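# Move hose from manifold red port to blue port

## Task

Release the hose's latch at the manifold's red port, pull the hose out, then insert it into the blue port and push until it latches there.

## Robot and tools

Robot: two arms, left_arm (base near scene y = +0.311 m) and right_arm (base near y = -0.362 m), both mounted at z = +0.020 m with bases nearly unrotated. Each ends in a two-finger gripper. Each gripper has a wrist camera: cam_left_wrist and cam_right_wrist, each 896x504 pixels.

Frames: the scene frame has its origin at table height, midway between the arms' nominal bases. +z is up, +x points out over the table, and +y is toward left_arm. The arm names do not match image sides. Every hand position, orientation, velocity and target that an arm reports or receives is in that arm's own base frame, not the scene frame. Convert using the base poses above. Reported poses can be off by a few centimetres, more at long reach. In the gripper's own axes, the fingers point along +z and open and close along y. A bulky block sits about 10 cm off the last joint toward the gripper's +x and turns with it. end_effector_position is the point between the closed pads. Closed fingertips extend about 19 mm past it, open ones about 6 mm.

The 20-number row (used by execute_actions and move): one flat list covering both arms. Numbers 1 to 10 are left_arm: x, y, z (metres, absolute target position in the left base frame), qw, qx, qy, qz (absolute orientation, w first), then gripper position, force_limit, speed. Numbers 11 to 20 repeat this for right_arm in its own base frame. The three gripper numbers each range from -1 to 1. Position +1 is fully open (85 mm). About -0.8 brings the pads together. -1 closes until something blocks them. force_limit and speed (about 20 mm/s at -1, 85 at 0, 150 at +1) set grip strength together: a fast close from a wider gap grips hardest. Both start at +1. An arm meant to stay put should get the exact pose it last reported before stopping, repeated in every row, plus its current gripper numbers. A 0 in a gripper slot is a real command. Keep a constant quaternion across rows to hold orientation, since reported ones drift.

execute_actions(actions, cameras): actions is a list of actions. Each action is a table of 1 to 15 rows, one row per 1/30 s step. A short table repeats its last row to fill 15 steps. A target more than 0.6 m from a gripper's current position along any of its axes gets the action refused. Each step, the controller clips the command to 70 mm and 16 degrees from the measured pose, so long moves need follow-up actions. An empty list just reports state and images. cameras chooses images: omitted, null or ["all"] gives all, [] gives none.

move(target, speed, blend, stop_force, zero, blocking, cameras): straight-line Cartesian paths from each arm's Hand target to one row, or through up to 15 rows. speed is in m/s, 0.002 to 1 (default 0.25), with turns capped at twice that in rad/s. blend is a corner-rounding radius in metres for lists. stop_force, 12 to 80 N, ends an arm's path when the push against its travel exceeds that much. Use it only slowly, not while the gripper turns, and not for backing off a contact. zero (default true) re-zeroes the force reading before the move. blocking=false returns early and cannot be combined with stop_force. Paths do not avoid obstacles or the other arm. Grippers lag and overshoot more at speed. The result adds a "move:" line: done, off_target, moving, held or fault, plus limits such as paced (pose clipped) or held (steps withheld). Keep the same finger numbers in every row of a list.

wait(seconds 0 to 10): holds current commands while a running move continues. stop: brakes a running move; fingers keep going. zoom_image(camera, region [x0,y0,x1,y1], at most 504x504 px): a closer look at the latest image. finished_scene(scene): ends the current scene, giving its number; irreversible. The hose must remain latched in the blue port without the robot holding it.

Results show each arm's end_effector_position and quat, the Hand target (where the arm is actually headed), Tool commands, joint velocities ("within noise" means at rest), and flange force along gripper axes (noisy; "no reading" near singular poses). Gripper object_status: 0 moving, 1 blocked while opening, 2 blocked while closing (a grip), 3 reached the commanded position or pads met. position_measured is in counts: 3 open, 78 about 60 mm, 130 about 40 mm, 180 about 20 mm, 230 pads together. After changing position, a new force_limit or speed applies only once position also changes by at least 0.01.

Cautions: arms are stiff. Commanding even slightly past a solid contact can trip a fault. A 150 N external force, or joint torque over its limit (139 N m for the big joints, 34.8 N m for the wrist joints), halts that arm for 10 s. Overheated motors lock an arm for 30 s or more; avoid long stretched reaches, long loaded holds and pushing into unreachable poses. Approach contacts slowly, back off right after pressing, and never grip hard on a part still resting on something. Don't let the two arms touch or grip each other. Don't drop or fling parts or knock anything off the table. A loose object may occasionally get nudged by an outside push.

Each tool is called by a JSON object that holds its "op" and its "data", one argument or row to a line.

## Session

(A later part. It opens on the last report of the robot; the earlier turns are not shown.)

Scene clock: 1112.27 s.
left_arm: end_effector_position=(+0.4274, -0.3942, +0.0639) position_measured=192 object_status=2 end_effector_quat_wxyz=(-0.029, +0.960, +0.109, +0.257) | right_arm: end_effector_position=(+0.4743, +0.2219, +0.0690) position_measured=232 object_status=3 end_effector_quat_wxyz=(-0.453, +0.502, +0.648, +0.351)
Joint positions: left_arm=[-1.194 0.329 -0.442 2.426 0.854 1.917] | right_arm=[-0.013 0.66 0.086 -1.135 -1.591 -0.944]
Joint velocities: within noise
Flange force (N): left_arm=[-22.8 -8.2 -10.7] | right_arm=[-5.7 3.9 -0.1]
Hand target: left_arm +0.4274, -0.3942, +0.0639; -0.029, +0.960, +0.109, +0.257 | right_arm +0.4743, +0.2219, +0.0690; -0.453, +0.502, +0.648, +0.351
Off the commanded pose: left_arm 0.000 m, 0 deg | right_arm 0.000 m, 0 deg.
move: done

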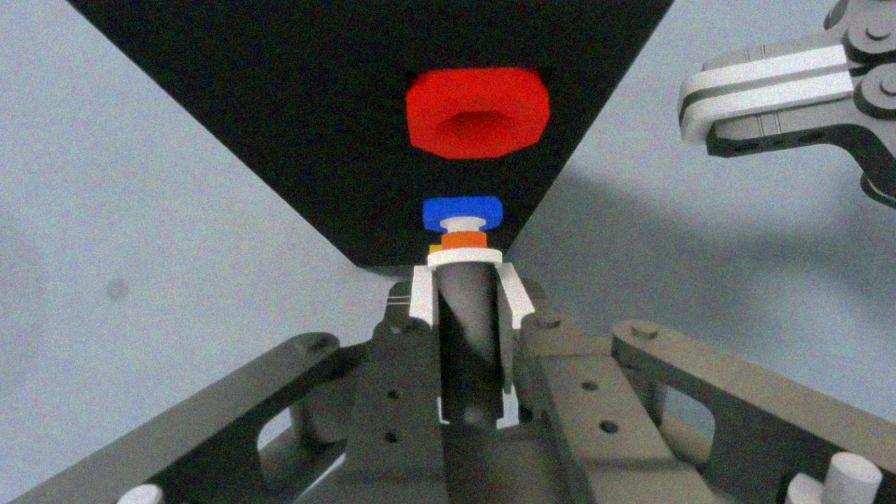

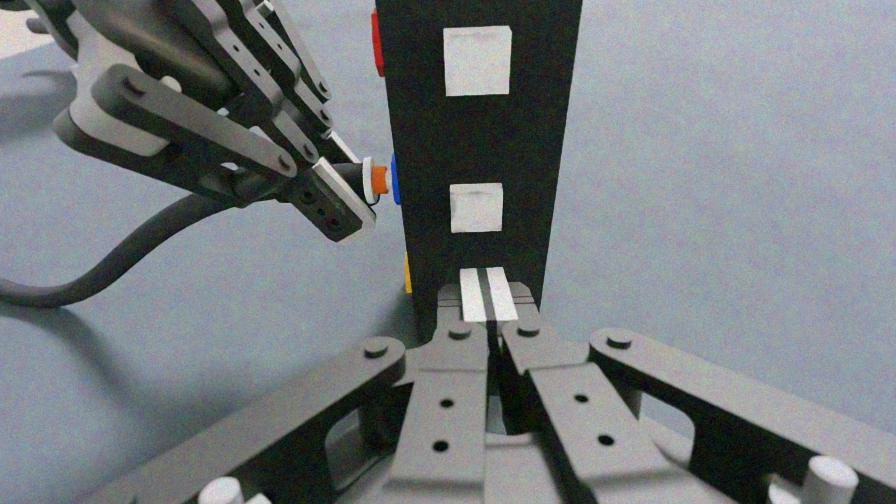

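{"op": "move", "data": {
  "target": [
    [0.4262, -0.3941, 0.0639, -0.0293, 0.9597, 0.1093, 0.2572, -1, -0.4, -1, 0.4743, 0.2219, 0.069, -0.453, 0.502, 0.648, 0.351, -1, -1, 0],
    [0.4261, -0.3939, 0.0639, -0.0293, 0.9597, 0.1093, 0.2572, -0.36, 0.8, -1, 0.4743, 0.2219, 0.069, -0.453, 0.502, 0.648, 0.351, -1, -1, 0],
    [0.4176, -0.3961, 0.0639, -0.0293, 0.9597, 0.1093, 0.2572, -0.36, 0.8, -1, 0.4743, 0.2219, 0.069, -0.453, 0.502, 0.648, 0.351, -1, -1, 0],
    [0.4176, -0.3961, 0.0639, -0.0293, 0.9597, 0.1093, 0.2572, -1, 0.8, -1, 0.4743, 0.2219, 0.069, -0.453, 0.502, 0.648, 0.351, -1, -1, 0]
  ],
  "speed": 0.03
}}

{"op": "zoom_image", "data": {
  "camera": "cam_left_wrist",
  "region": [340, 120, 580, 320]
}}

{"op": "zoom_image", "data": {
  "camera": "cam_right_wrist",
  "region": [280, 120, 490, 260]
}}

Scene clock: 1221.53 s.
left_arm: end_effector_position=(+0.4176, -0.3961, +0.0639) position_measured=194 object_status=0 end_effector_quat_wxyz=(-0.029, +0.960, +0.109, +0.257) | right_arm: end_effector_position=(+0.4743, +0.2219, +0.0690) position_measured=232 object_status=3 end_effector_quat_wxyz=(-0.453, +0.502, +0.648, +0.351)
Joint positions: left_arm=[-1.215 0.322 -0.452 2.43 0.862 1.934] | right_arm=[-0.013 0.66 0.086 -1.135 -1.591 -0.944]
Joint velocities: within noise
Flange force (N): left_arm=[1.1 -0.2 2.4] | right_arm=[-5.5 3.9 -0.1]
Hand target: left_arm +0.4176, -0.3961, +0.0639; -0.029, +0.960, +0.109, +0.257 | right_arm +0.4743, +0.2219, +0.0690; -0.453, +0.502, +0.648, +0.351
Off the commanded pose: left_arm 0.000 m, 0 deg | right_arm 0.000 m, 0 deg.
move: done

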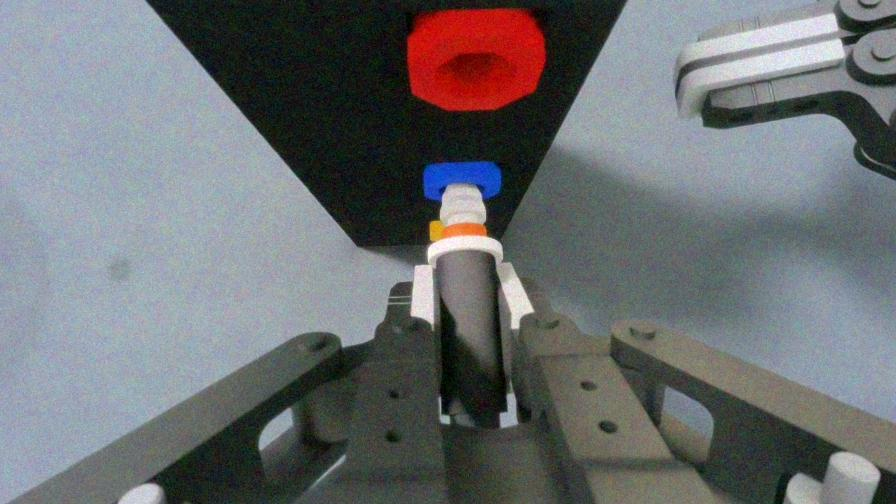

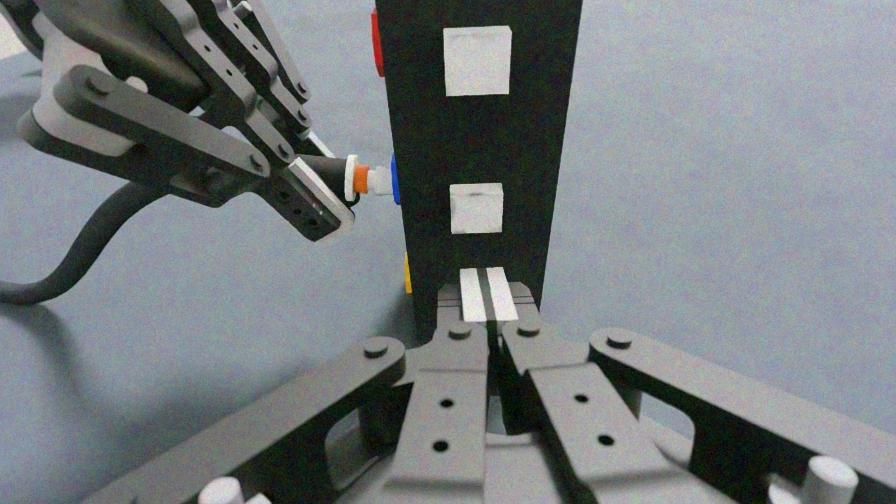

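Scaled by 2.100 from the camera's 896x504 image, which has a finer 1280x720 frame.

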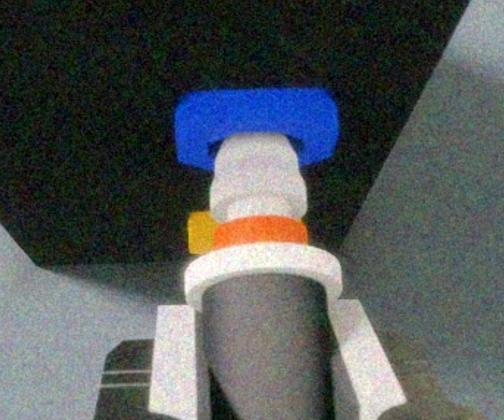

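Scaled by 2.400 from the camera's 896x504 image, which has a finer 1280x720 frame.

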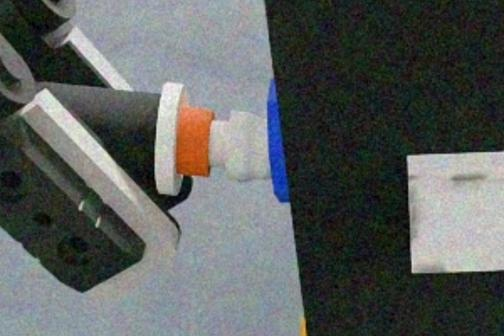

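{"op": "move", "data": {
  "target": [0.4059, -0.3988, 0.0639, -0.0293, 0.9597, 0.1093, 0.2572, -1, 0.8, -1, 0.4743, 0.2219, 0.069, -0.453, 0.502, 0.648, 0.351, -1, -1, 0],
  "speed": 0.04
}}

{"op": "zoom_image", "data": {
  "camera": "cam_left_wrist",
  "region": [340, 120, 580, 320]
}}

{"op": "zoom_image", "data": {
  "camera": "cam_right_wrist",
  "region": [280, 120, 490, 260]
}}

Scene clock: 1274.40 s.
left_arm: end_effector_position=(+0.4059, -0.3988, +0.0639) position_measured=194 object_status=2 end_effector_quat_wxyz=(-0.029, +0.960, +0.109, +0.257) | right_arm: end_effector_position=(+0.4743, +0.2219, +0.0690) position_measured=232 object_status=3 end_effector_quat_wxyz=(-0.453, +0.502, +0.648, +0.351)
Joint positions: left_arm=[-1.24 0.314 -0.461 2.435 0.872 1.953] | right_arm=[-0.013 0.66 0.086 -1.135 -1.591 -0.944]
Joint velocities: within noise
Flange force (N): left_arm=[1.8 -0.1 3.4] | right_arm=[-5.8 3.9 0.0]
Hand target: left_arm +0.4059, -0.3988, +0.0639; -0.029, +0.960, +0.109, +0.257 | right_arm +0.4743, +0.2219, +0.0690; -0.453, +0.502, +0.648, +0.351
Off the commanded pose: left_arm 0.000 m, 0 deg | right_arm 0.000 m, 0 deg.
move: done

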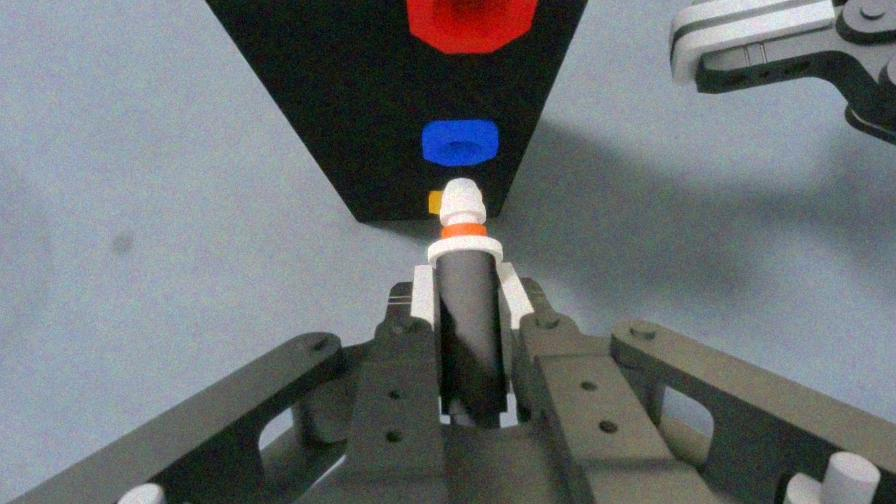

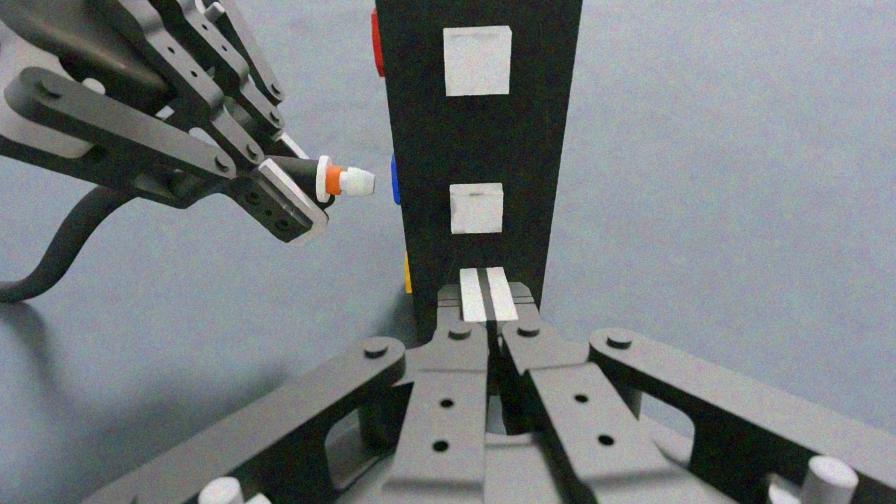

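Scaled by 2.100 from the camera's 896x504 image, which has a finer 1280x720 frame.

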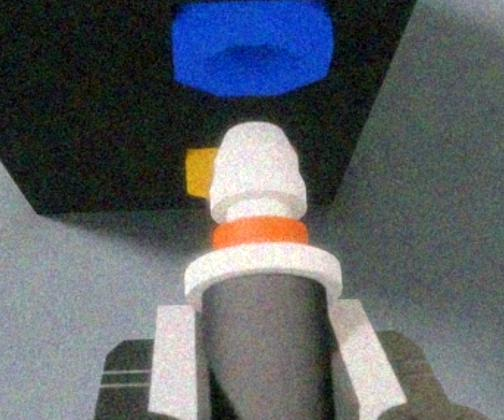

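Scaled by 2.400 from the camera's 896x504 image, which has a finer 1280x720 frame.

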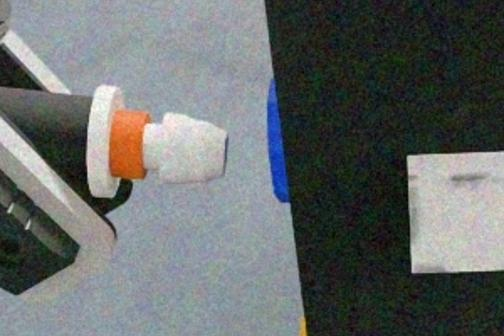

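{"op": "move", "data": {
  "target": [0.4030, -0.3995, 0.0612, -0.0367, 0.94, 0.1071, 0.3218, -1, 0.8, -1, 0.4743, 0.2219, 0.069, -0.453, 0.502, 0.648, 0.351, -1, -1, 0],
  "speed": 0.05
}}

{"op": "zoom_image", "data": {
  "camera": "cam_left_wrist",
  "region": [340, 120, 580, 320]
}}

{"op": "zoom_image", "data": {
  "camera": "cam_right_wrist",
  "region": [280, 120, 490, 260]
}}

Scene clock: 1307.63 s.
left_arm: end_effector_position=(+0.4030, -0.3995, +0.0612) position_measured=194 object_status=2 end_effector_quat_wxyz=(-0.037, +0.940, +0.107, +0.322) | right_arm: end_effector_position=(+0.4743, +0.2219, +0.0690) position_measured=232 object_status=3 end_effector_quat_wxyz=(-0.453, +0.502, +0.648, +0.351)
Joint positions: left_arm=[-1.278 0.329 -0.549 2.23 0.885 2.173] | right_arm=[-0.013 0.66 0.086 -1.135 -1.591 -0.944]
Joint velocities: within noise
Flange force (N): left_arm=[0.7 0.3 3.5] | right_arm=[-5.7 3.9 -0.4]
Hand target: left_arm +0.4030, -0.3995, +0.0612; -0.037, +0.940, +0.107, +0.322 | right_arm +0.4743, +0.2219, +0.0690; -0.453, +0.502, +0.648, +0.351
Off the commanded pose: left_arm 0.000 m, 0 deg | right_arm 0.000 m, 0 deg.
move: done

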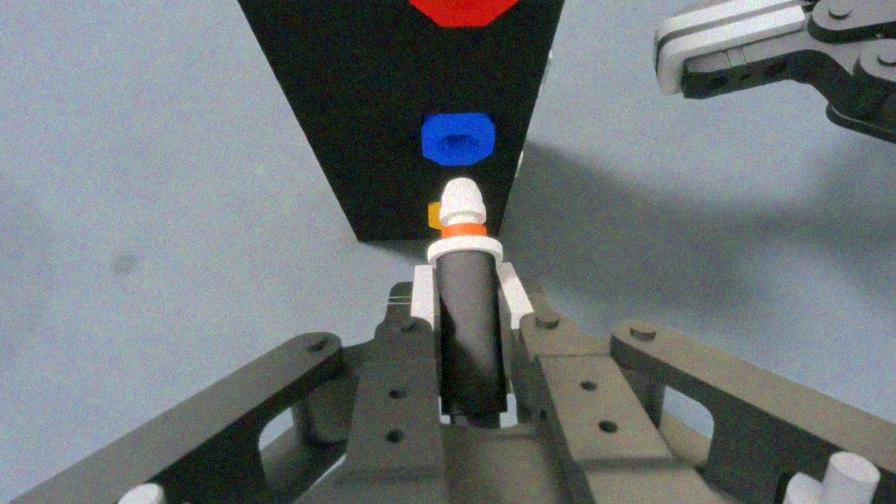

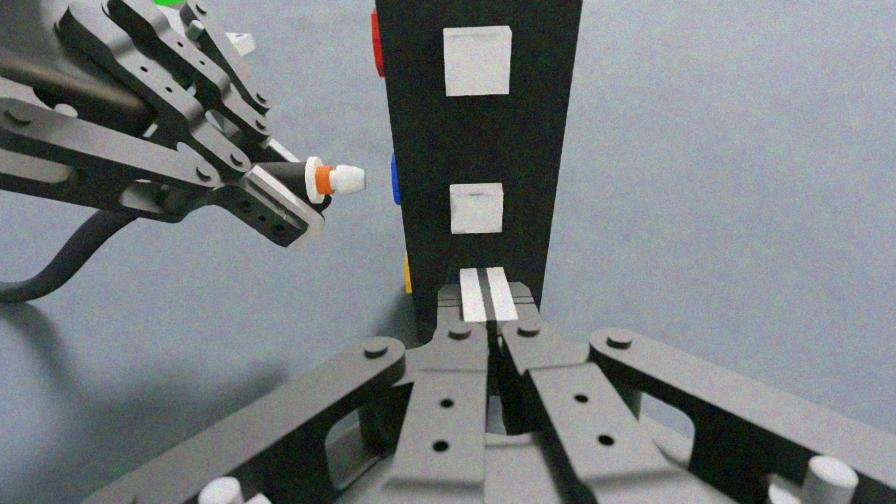

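Scaled by 2.100 from the camera's 896x504 image, which has a finer 1280x720 frame.

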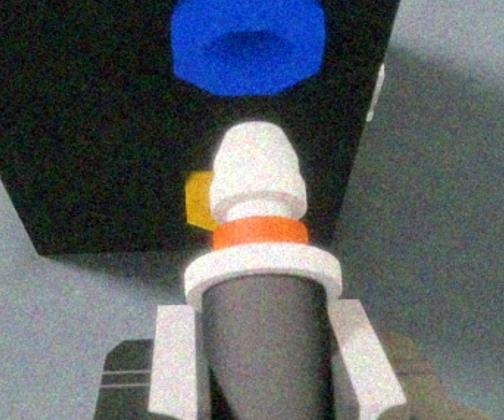

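Scaled by 2.400 from the camera's 896x504 image, which has a finer 1280x720 frame.

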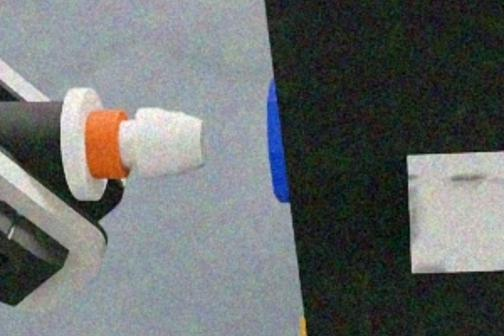

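{"op": "zoom_image", "data": {
  "camera": "cam_right_wrist",
  "region": [290, 140, 410, 220]
}}

Scaled by 4.200 from the camera's 896x504 image, which has a finer 1280x720 frame.

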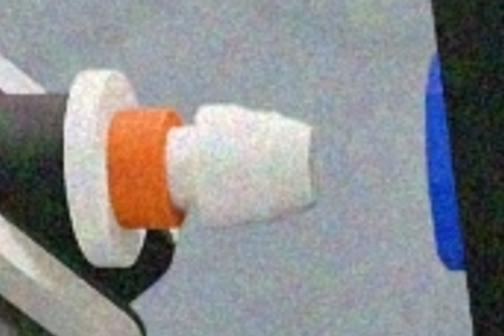

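{"op": "move", "data": {
  "target": [0.4030, -0.3995, 0.0606, -0.0376, 0.9371, 0.1068, 0.33, -1, 0.8, -1, 0.4743, 0.2219, 0.069, -0.453, 0.502, 0.648, 0.351, -1, -1, 0],
  "speed": 0.05
}}

{"op": "zoom_image", "data": {
  "camera": "cam_left_wrist",
  "region": [400, 100, 520, 280]
}}

{"op": "zoom_image", "data": {
  "camera": "cam_right_wrist",
  "region": [290, 140, 410, 220]
}}

Scene clock: 1358.00 s.
left_arm: end_effector_position=(+0.4030, -0.3995, +0.0606) position_measured=194 object_status=2 end_effector_quat_wxyz=(-0.038, +0.937, +0.107, +0.330) | right_arm: end_effector_position=(+0.4743, +0.2219, +0.0690) position_measured=232 object_status=3 end_effector_quat_wxyz=(-0.453, +0.502, +0.648, +0.351)
Joint positions: left_arm=[-1.282 0.333 -0.558 2.205 0.889 2.2] | right_arm=[-0.013 0.66 0.086 -1.135 -1.591 -0.944]
Joint velocities: within noise
Flange force (N): left_arm=[1.0 0.4 4.4] | right_arm=[-5.6 4.0 -0.3]
Hand target: left_arm +0.4030, -0.3995, +0.0606; -0.038, +0.937, +0.107, +0.330 | right_arm +0.4743, +0.2219, +0.0690; -0.453, +0.502, +0.648, +0.351
Off the commanded pose: left_arm 0.000 m, 0 deg | right_arm 0.000 m, 0 deg.
move: done

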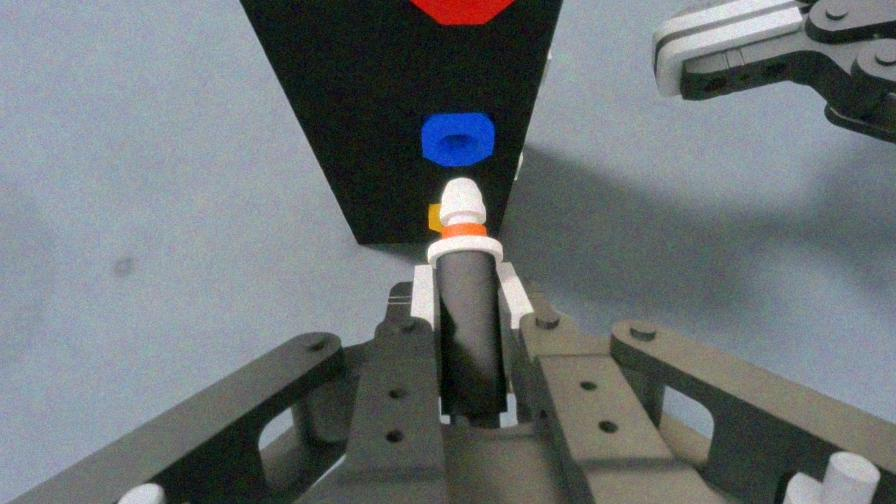

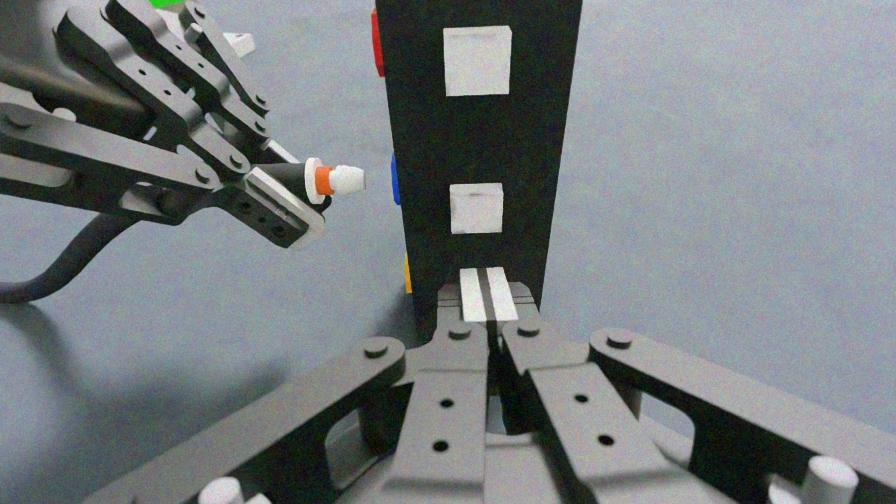

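Scaled by 2.800 from the camera's 896x504 image, which has a finer 1280x720 frame.

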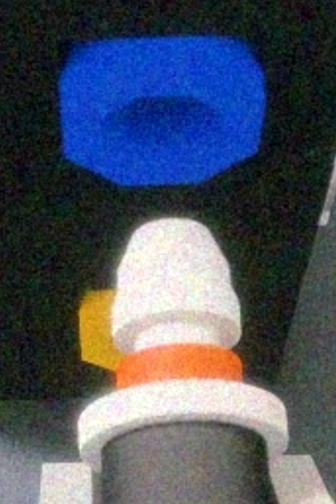

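Scaled by 4.200 from the camera's 896x504 image, which has a finer 1280x720 frame.

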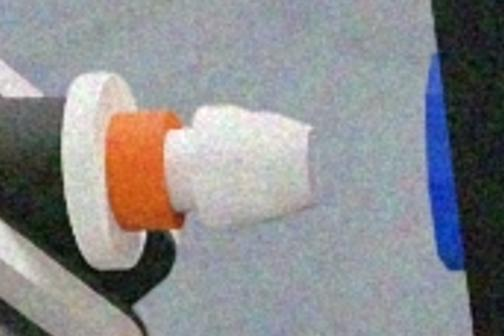

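{"op": "zoom_image", "data": {
  "camera": "cam_left_wrist",
  "region": [410, 105, 510, 185]
}}

{"op": "zoom_image", "data": {
  "camera": "cam_left_wrist",
  "region": [410, 175, 510, 275]
}}

Scaled by 5.040 from the camera's 896x504 image, which has a finer 1280x720 frame.

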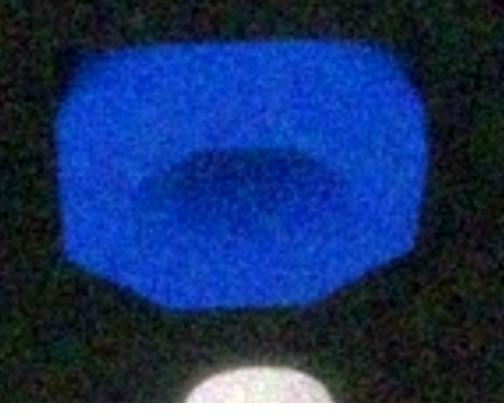

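Scaled by 5.040 from the camera's 896x504 image, which has a finer 1280x720 frame.

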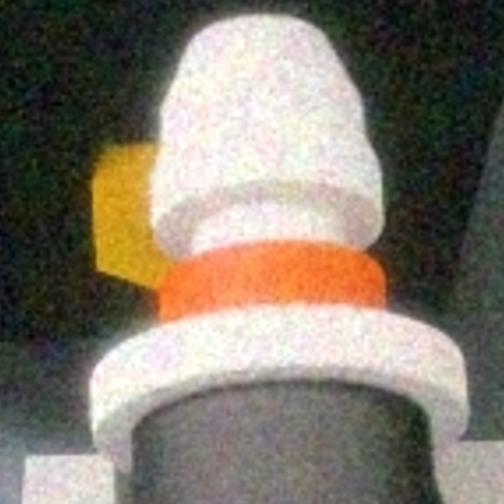

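{"op": "move", "data": {
  "target": [0.4243, -0.3943, 0.0606, -0.0376, 0.9371, 0.1068, 0.33, -1, 0.8, -1, 0.4743, 0.2219, 0.069, -0.453, 0.502, 0.648, 0.351, -1, -1, 0],
  "speed": 0.02,
  "stop_force": 20
}}

{"op": "zoom_image", "data": {
  "camera": "cam_left_wrist",
  "region": [400, 140, 520, 300]
}}

{"op": "zoom_image", "data": {
  "camera": "cam_right_wrist",
  "region": [310, 140, 430, 220]
}}

Scene clock: 1405.37 s.
left_arm: end_effector_position=(+0.4243, -0.3943, +0.0606) position_measured=194 object_status=2 end_effector_quat_wxyz=(-0.038, +0.937, +0.107, +0.330) | right_arm: end_effector_position=(+0.4743, +0.2219, +0.0690) position_measured=232 object_status=3 end_effector_quat_wxyz=(-0.453, +0.502, +0.648, +0.351)
Joint positions: left_arm=[-1.232 0.343 -0.548 2.182 0.864 2.175] | right_arm=[-0.013 0.66 0.086 -1.135 -1.591 -0.944]
Joint velocities: within noise
Flange force (N): left_arm=[-3.6 0.7 6.5] | right_arm=[-5.3 4.1 -0.3]
Hand target: left_arm +0.4243, -0.3943, +0.0606; -0.038, +0.937, +0.107, +0.330 | right_arm +0.4743, +0.2219, +0.0690; -0.453, +0.502, +0.648, +0.351
Off the commanded pose: left_arm 0.000 m, 0 deg | right_arm 0.000 m, 0 deg.
move: done

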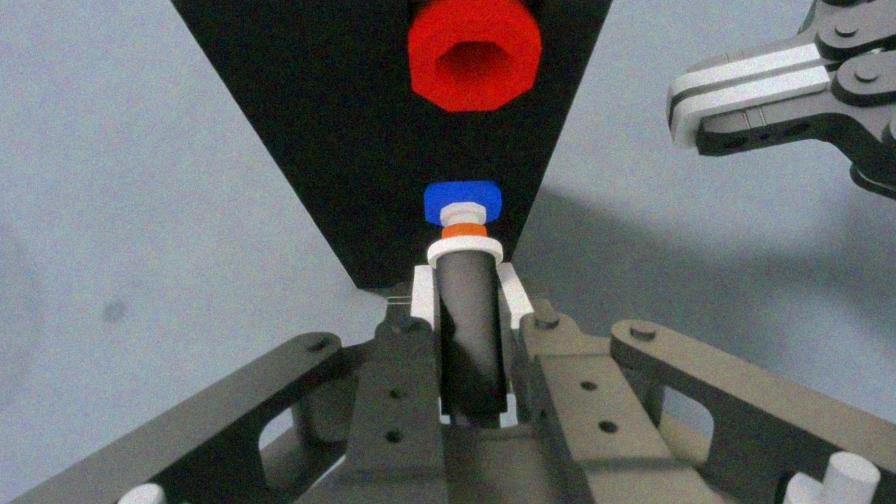

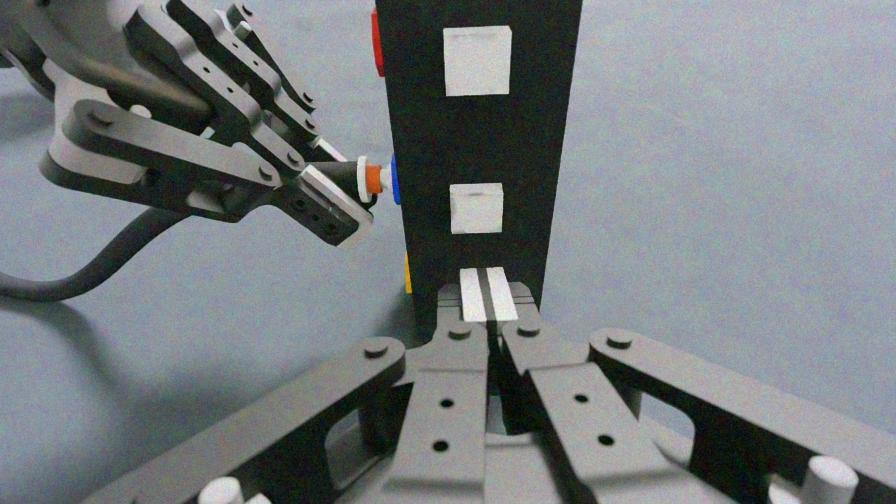

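Scaled by 3.150 from the camera's 896x504 image, which has a finer 1280x720 frame.

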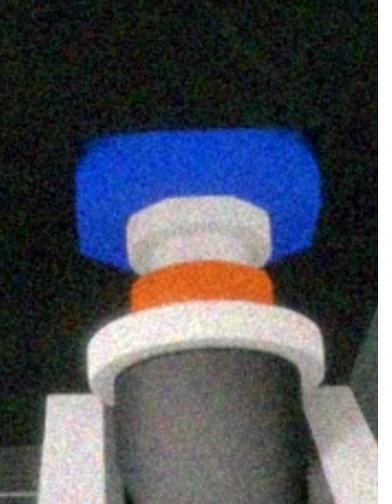

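Scaled by 4.200 from the camera's 896x504 image, which has a finer 1280x720 frame.

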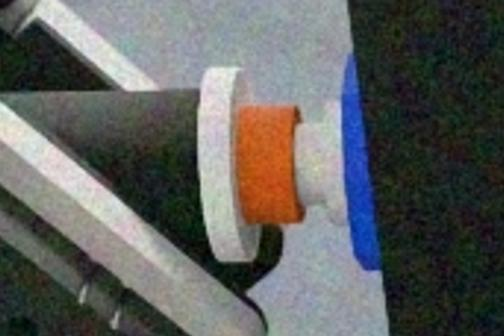

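{"op": "move", "data": {
  "target": [
    [0.4243, -0.3943, 0.0603, -0.0376, 0.9371, 0.1068, 0.33, -1, 0.8, -1, 0.4743, 0.2219, 0.069, -0.453, 0.502, 0.648, 0.351, -1, -1, 0],
    [0.4301, -0.39296, 0.0603, -0.0376, 0.9371, 0.1068, 0.33, -1, 0.8, -1, 0.4743, 0.2219, 0.069, -0.453, 0.502, 0.648, 0.351, -1, -1, 0]
  ],
  "speed": 0.01,
  "stop_force": 40
}}

{"op": "zoom_image", "data": {
  "camera": "cam_left_wrist",
  "region": [400, 140, 520, 300]
}}

{"op": "zoom_image", "data": {
  "camera": "cam_right_wrist",
  "region": [310, 140, 430, 220]
}}

Scene clock: 1420.77 s.
left_arm: end_effector_position=(+0.4301, -0.3930, +0.0603) position_measured=194 object_status=2 end_effector_quat_wxyz=(-0.038, +0.937, +0.107, +0.330) | right_arm: end_effector_position=(+0.4743, +0.2219, +0.0690) position_measured=232 object_status=3 end_effector_quat_wxyz=(-0.453, +0.502, +0.648, +0.351)
Joint positions: left_arm=[-1.218 0.346 -0.544 2.175 0.857 2.169] | right_arm=[-0.013 0.66 0.086 -1.135 -1.591 -0.944]
Joint velocities: within noise
Flange force (N): left_arm=[-19.6 -1.7 -10.5] | right_arm=[-5.6 3.6 -0.3]
Hand target: left_arm +0.4301, -0.3930, +0.0603; -0.038, +0.937, +0.107, +0.330 | right_arm +0.4743, +0.2219, +0.0690; -0.453, +0.502, +0.648, +0.351
Off the commanded pose: left_arm 0.000 m, 0 deg | right_arm 0.000 m, 0 deg.
move: done

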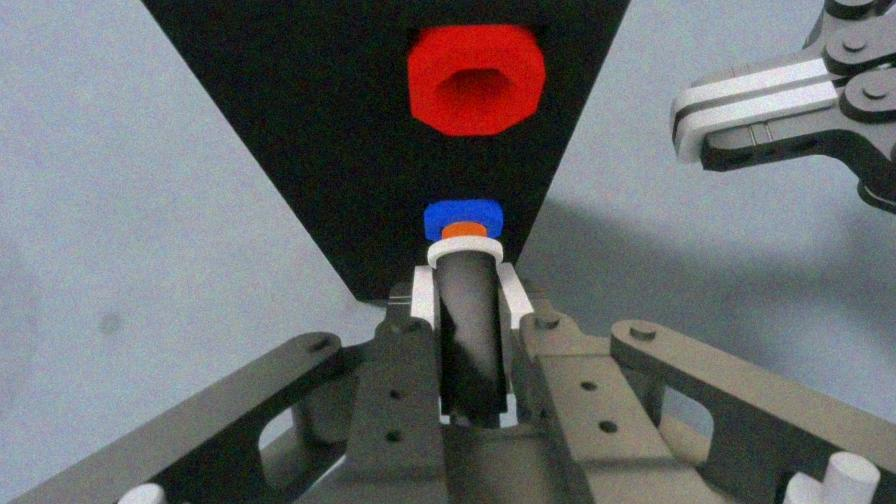

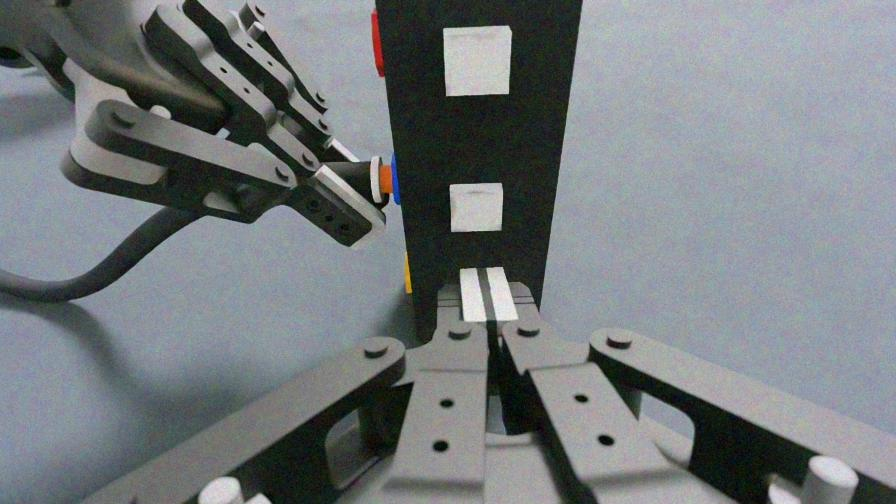

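Scaled by 3.150 from the camera's 896x504 image, which has a finer 1280x720 frame.

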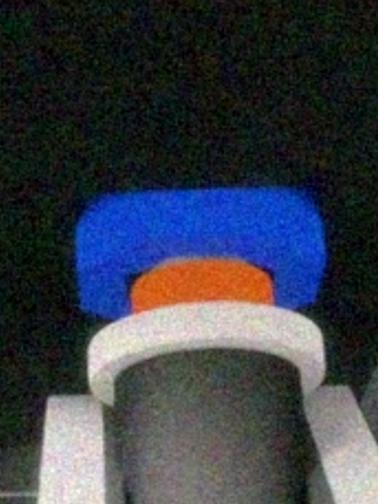

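Scaled by 4.200 from the camera's 896x504 image, which has a finer 1280x720 frame.

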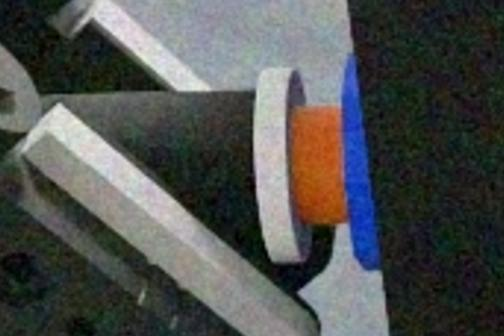

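{"op": "move", "data": {
  "target": [0.4358, -0.3917, 0.0603, -0.0376, 0.9371, 0.1068, 0.33, -1, 0.8, -1, 0.4743, 0.2219, 0.069, -0.453, 0.502, 0.648, 0.351, -1, -1, 0],
  "speed": 0.01,
  "stop_force": 60,
  "zero": false
}}

{"op": "zoom_image", "data": {
  "camera": "cam_left_wrist",
  "region": [400, 140, 520, 300]
}}

{"op": "zoom_image", "data": {
  "camera": "cam_right_wrist",
  "region": [310, 140, 430, 220]
}}

Scene clock: 1432.30 s.
left_arm: end_effector_position=(+0.4358, -0.3917, +0.0603) position_measured=194 object_status=2 end_effector_quat_wxyz=(-0.038, +0.937, +0.107, +0.330) | right_arm: end_effector_position=(+0.4743, +0.2219, +0.0690) position_measured=232 object_status=3 end_effector_quat_wxyz=(-0.453, +0.502, +0.648, +0.351)
Joint positions: left_arm=[-1.206 0.349 -0.54 2.17 0.85 2.163] | right_arm=[-0.013 0.66 0.086 -1.135 -1.591 -0.944]
Joint velocities: within noise
Flange force (N): left_arm=[-20.2 -3.5 -11.0] | right_arm=[-5.1 3.4 -0.5]
Hand target: left_arm +0.4358, -0.3917, +0.0603; -0.038, +0.937, +0.107, +0.330 | right_arm +0.4743, +0.2219, +0.0690; -0.453, +0.502, +0.648, +0.351
Off the commanded pose: left_arm 0.000 m, 0 deg | right_arm 0.000 m, 0 deg.
move: done

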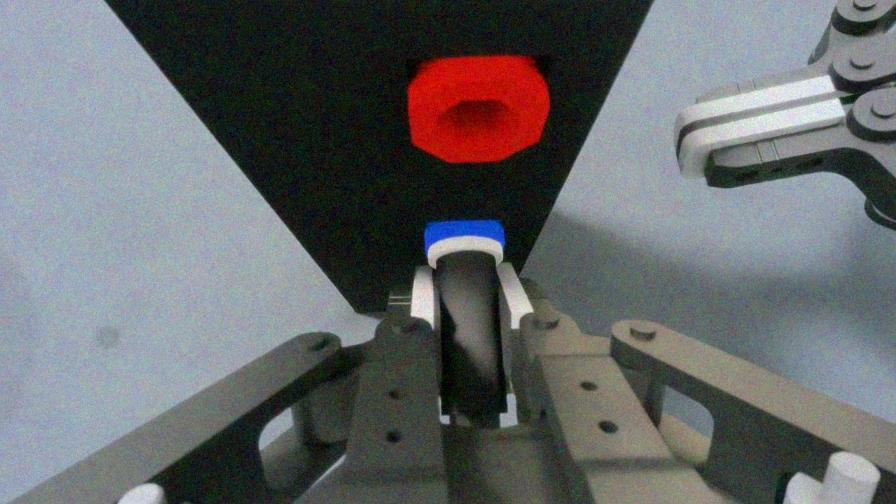

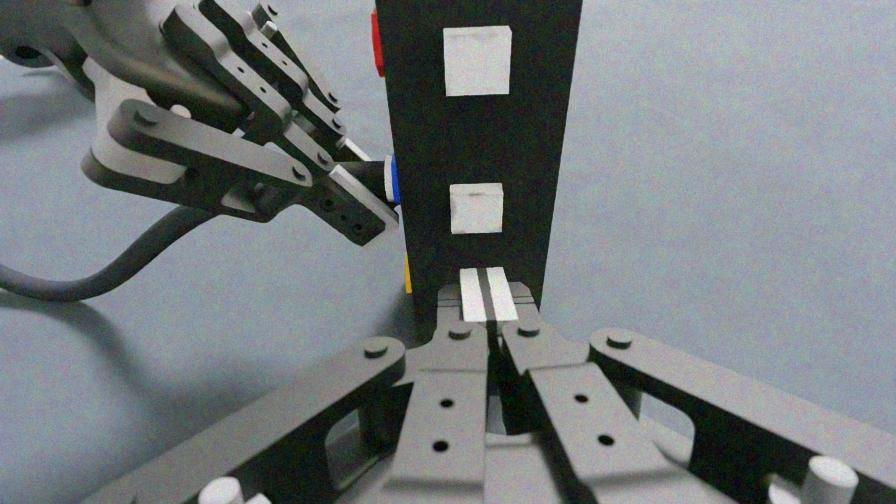

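Scaled by 3.150 from the camera's 896x504 image, which has a finer 1280x720 frame.

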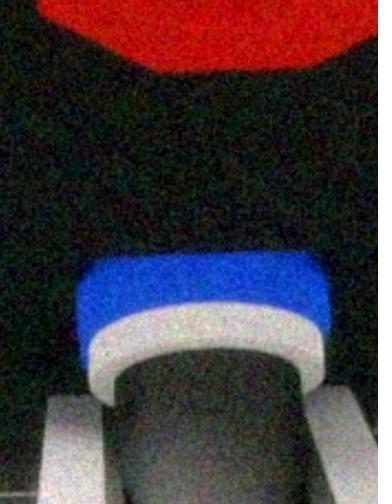

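Scaled by 4.200 from the camera's 896x504 image, which has a finer 1280x720 frame.

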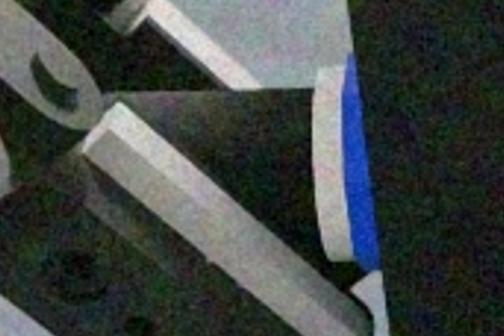

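{"op": "move", "data": {
  "target": [0.4366, -0.3915, 0.0603, -0.0376, 0.9371, 0.1068, 0.33, -1, 0.8, -1, 0.4743, 0.2219, 0.069, -0.453, 0.502, 0.648, 0.351, -1, -1, 0],
  "speed": 0.006,
  "stop_force": 60,
  "zero": false,
  "cameras": []
}}

Scene clock: 1442.33 s.
left_arm: end_effector_position=(+0.4364, -0.3916, +0.0603) position_measured=194 object_status=2 end_effector_quat_wxyz=(-0.038, +0.937, +0.107, +0.330) | right_arm: end_effector_position=(+0.4743, +0.2219, +0.0690) position_measured=232 object_status=3 end_effector_quat_wxyz=(-0.453, +0.502, +0.648, +0.351)
Joint positions: left_arm=[-1.204 0.35 -0.54 2.169 0.849 2.162] | right_arm=[-0.013 0.66 0.086 -1.135 -1.591 -0.944]
Joint velocities: within noise
Flange force (N): left_arm=[-48.5 -13.2 -36.4] | right_arm=[-5.2 3.9 -0.2]
Hand target: left_arm +0.4364, -0.3916, +0.0603; -0.038, +0.937, +0.107, +0.330 | right_arm +0.4743, +0.2219, +0.0690; -0.453, +0.502, +0.648, +0.351
Off the commanded pose: left_arm 0.000 m, 0 deg | right_arm 0.000 m, 0 deg.
move: contact (left_arm)
No camera images: "cameras" was empty.

{"op": "move", "data": {
  "target": [0.4354, -0.3918, 0.0603, -0.0376, 0.9371, 0.1068, 0.33, -1, 0.8, -1, 0.4743, 0.2219, 0.069, -0.453, 0.502, 0.648, 0.351, -1, -1, 0],
  "speed": 0.006,
  "cameras": []
}}

{"op": "move", "data": {
  "target": [0.4347, -0.39196, 0.0603, -0.0376, 0.9371, 0.1068, 0.33, -1, 0.8, -1, 0.4743, 0.2219, 0.069, -0.453, 0.502, 0.648, 0.351, -1, -1, 0],
  "speed": 0.006
}}

{"op": "zoom_image", "data": {
  "camera": "cam_right_wrist",
  "region": [310, 140, 430, 220]
}}

{"op": "zoom_image", "data": {
  "camera": "cam_left_wrist",
  "region": [400, 140, 520, 300]
}}

Scene clock: 1454.83 s.
left_arm: end_effector_position=(+0.4354, -0.3918, +0.0603) position_measured=194 object_status=2 end_effector_quat_wxyz=(-0.038, +0.937, +0.107, +0.330) | right_arm: end_effector_position=(+0.4743, +0.2219, +0.0690) position_measured=232 object_status=3 end_effector_quat_wxyz=(-0.453, +0.502, +0.648, +0.351)
Joint positions: left_arm=[-1.206 0.349 -0.541 2.17 0.851 2.163] | right_arm=[-0.013 0.66 0.086 -1.135 -1.591 -0.944]
Joint velocities: within noise
Flange force (N): left_arm=[-12.3 -2.7 -3.8] | right_arm=[-5.6 3.7 -0.4]
Hand target: left_arm +0.4354, -0.3918, +0.0603; -0.038, +0.937, +0.107, +0.330 | right_arm +0.4743, +0.2219, +0.0690; -0.453, +0.502, +0.648, +0.351
Off the commanded pose: left_arm 0.000 m, 0 deg | right_arm 0.000 m, 0 deg.
move: done
No camera images: "cameras" was empty.

Scene clock: 1455.53 s.
left_arm: end_effector_position=(+0.4347, -0.3919, +0.0603) position_measured=194 object_status=2 end_effector_quat_wxyz=(-0.038, +0.937, +0.107, +0.330) | right_arm: end_effector_position=(+0.4743, +0.2219, +0.0690) position_measured=232 object_status=3 end_effector_quat_wxyz=(-0.453, +0.502, +0.648, +0.351)
Joint positions: left_arm=[-1.208 0.349 -0.541 2.171 0.851 2.164] | right_arm=[-0.013 0.66 0.086 -1.135 -1.591 -0.944]
Joint velocities: within noise
Flange force (N): left_arm=[9.6 3.2 20.3] | right_arm=[-5.4 4.3 -0.4]
Hand target: left_arm +0.4347, -0.3920, +0.0603; -0.038, +0.937, +0.107, +0.330 | right_arm +0.4743, +0.2219, +0.0690; -0.453, +0.502, +0.648, +0.351
Off the commanded pose: left_arm 0.000 m, 0 deg | right_arm 0.000 m, 0 deg.
move: done

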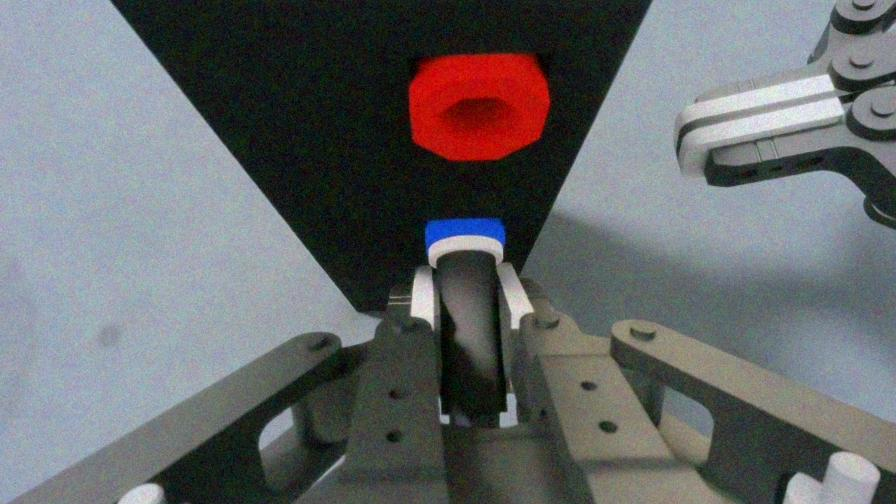

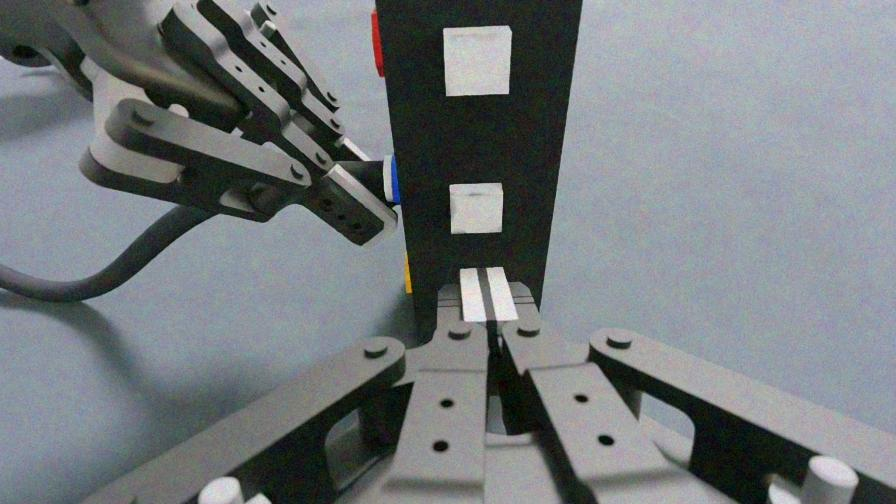

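Scaled by 4.200 from the camera's 896x504 image, which has a finer 1280x720 frame.

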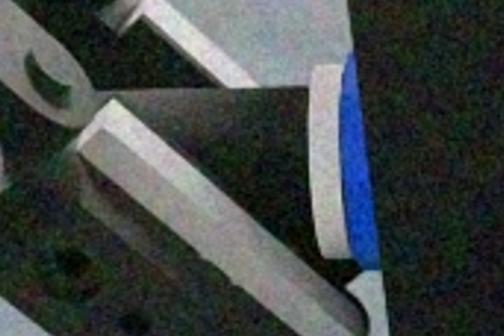

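Scaled by 3.150 from the camera's 896x504 image, which has a finer 1280x720 frame.

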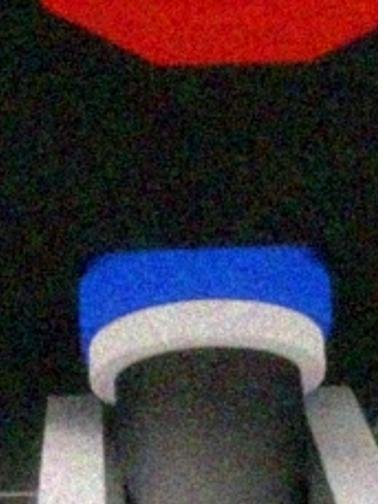

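{"op": "move", "data": {
  "target": [0.4340, -0.39212, 0.0603, -0.0376, 0.9371, 0.1068, 0.33, -1, 0.8, -1, 0.4743, 0.2219, 0.069, -0.453, 0.502, 0.648, 0.351, -1, -1, 0],
  "speed": 0.006
}}

{"op": "zoom_image", "data": {
  "camera": "cam_right_wrist",
  "region": [310, 140, 430, 220]
}}

Scene clock: 1471.80 s.
left_arm: end_effector_position=(+0.4340, -0.3921, +0.0603) position_measured=194 object_status=2 end_effector_quat_wxyz=(-0.038, +0.937, +0.107, +0.330) | right_arm: end_effector_position=(+0.4743, +0.2219, +0.0690) position_measured=232 object_status=3 end_effector_quat_wxyz=(-0.453, +0.502, +0.648, +0.351)
Joint positions: left_arm=[-1.21 0.348 -0.542 2.171 0.852 2.165] | right_arm=[-0.013 0.66 0.086 -1.135 -1.591 -0.944]
Joint velocities: within noise
Flange force (N): left_arm=[35.3 5.8 46.8] | right_arm=[-5.7 3.9 -0.2]
Hand target: left_arm +0.4340, -0.3921, +0.0603; -0.038, +0.937, +0.107, +0.330 | right_arm +0.4743, +0.2219, +0.0690; -0.453, +0.502, +0.648, +0.351
Off the commanded pose: left_arm 0.000 m, 0 deg | right_arm 0.000 m, 0 deg.
move: done

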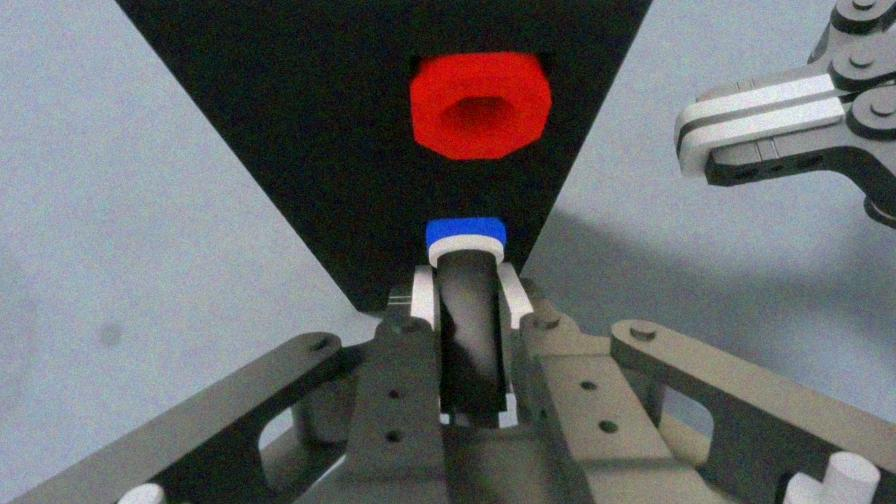

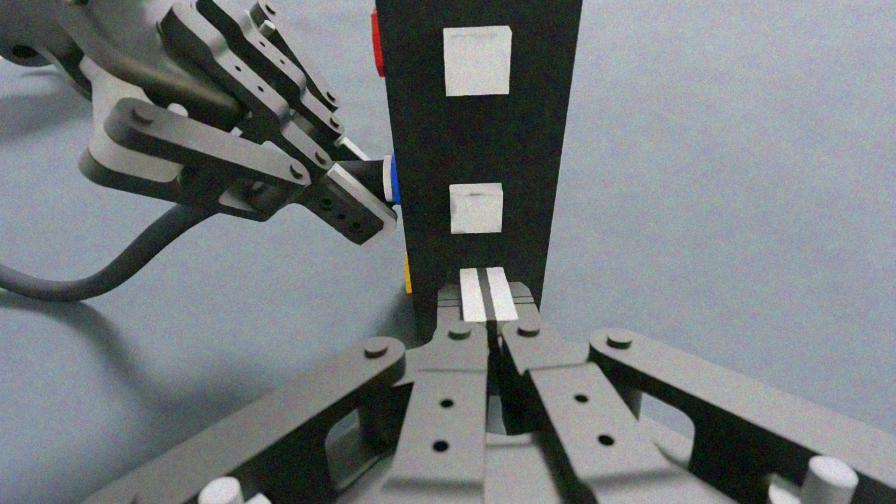

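Scaled by 4.200 from the camera's 896x504 image, which has a finer 1280x720 frame.

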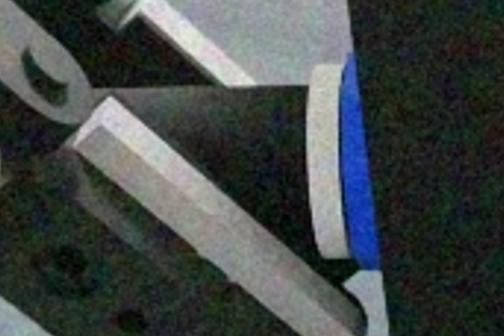

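{"op": "move", "data": {
  "target": [0.4350, -0.3919, 0.0603, -0.0376, 0.9371, 0.1068, 0.33, -1, 0.8, -1, 0.4743, 0.2219, 0.069, -0.453, 0.502, 0.648, 0.351, -1, -1, 0],
  "speed": 0.006,
  "cameras": []
}}

Scene clock: 1482.37 s.
left_arm: end_effector_position=(+0.4350, -0.3919, +0.0603) position_measured=194 object_status=2 end_effector_quat_wxyz=(-0.038, +0.937, +0.107, +0.330) | right_arm: end_effector_position=(+0.4743, +0.2219, +0.0690) position_measured=232 object_status=3 end_effector_quat_wxyz=(-0.453, +0.502, +0.648, +0.351)
Joint positions: left_arm=[-1.207 0.349 -0.541 2.17 0.851 2.164] | right_arm=[-0.013 0.66 0.086 -1.135 -1.591 -0.944]
Joint velocities: within noise
Flange force (N): left_arm=[-1.4 -5.4 3.9] | right_arm=[-5.7 3.6 0.0]
Hand target: left_arm +0.4350, -0.3919, +0.0603; -0.038, +0.937, +0.107, +0.330 | right_arm +0.4743, +0.2219, +0.0690; -0.453, +0.502, +0.648, +0.351
Off the commanded pose: left_arm 0.000 m, 0 deg | right_arm 0.000 m, 0 deg.
move: done
No camera images: "cameras" was empty.


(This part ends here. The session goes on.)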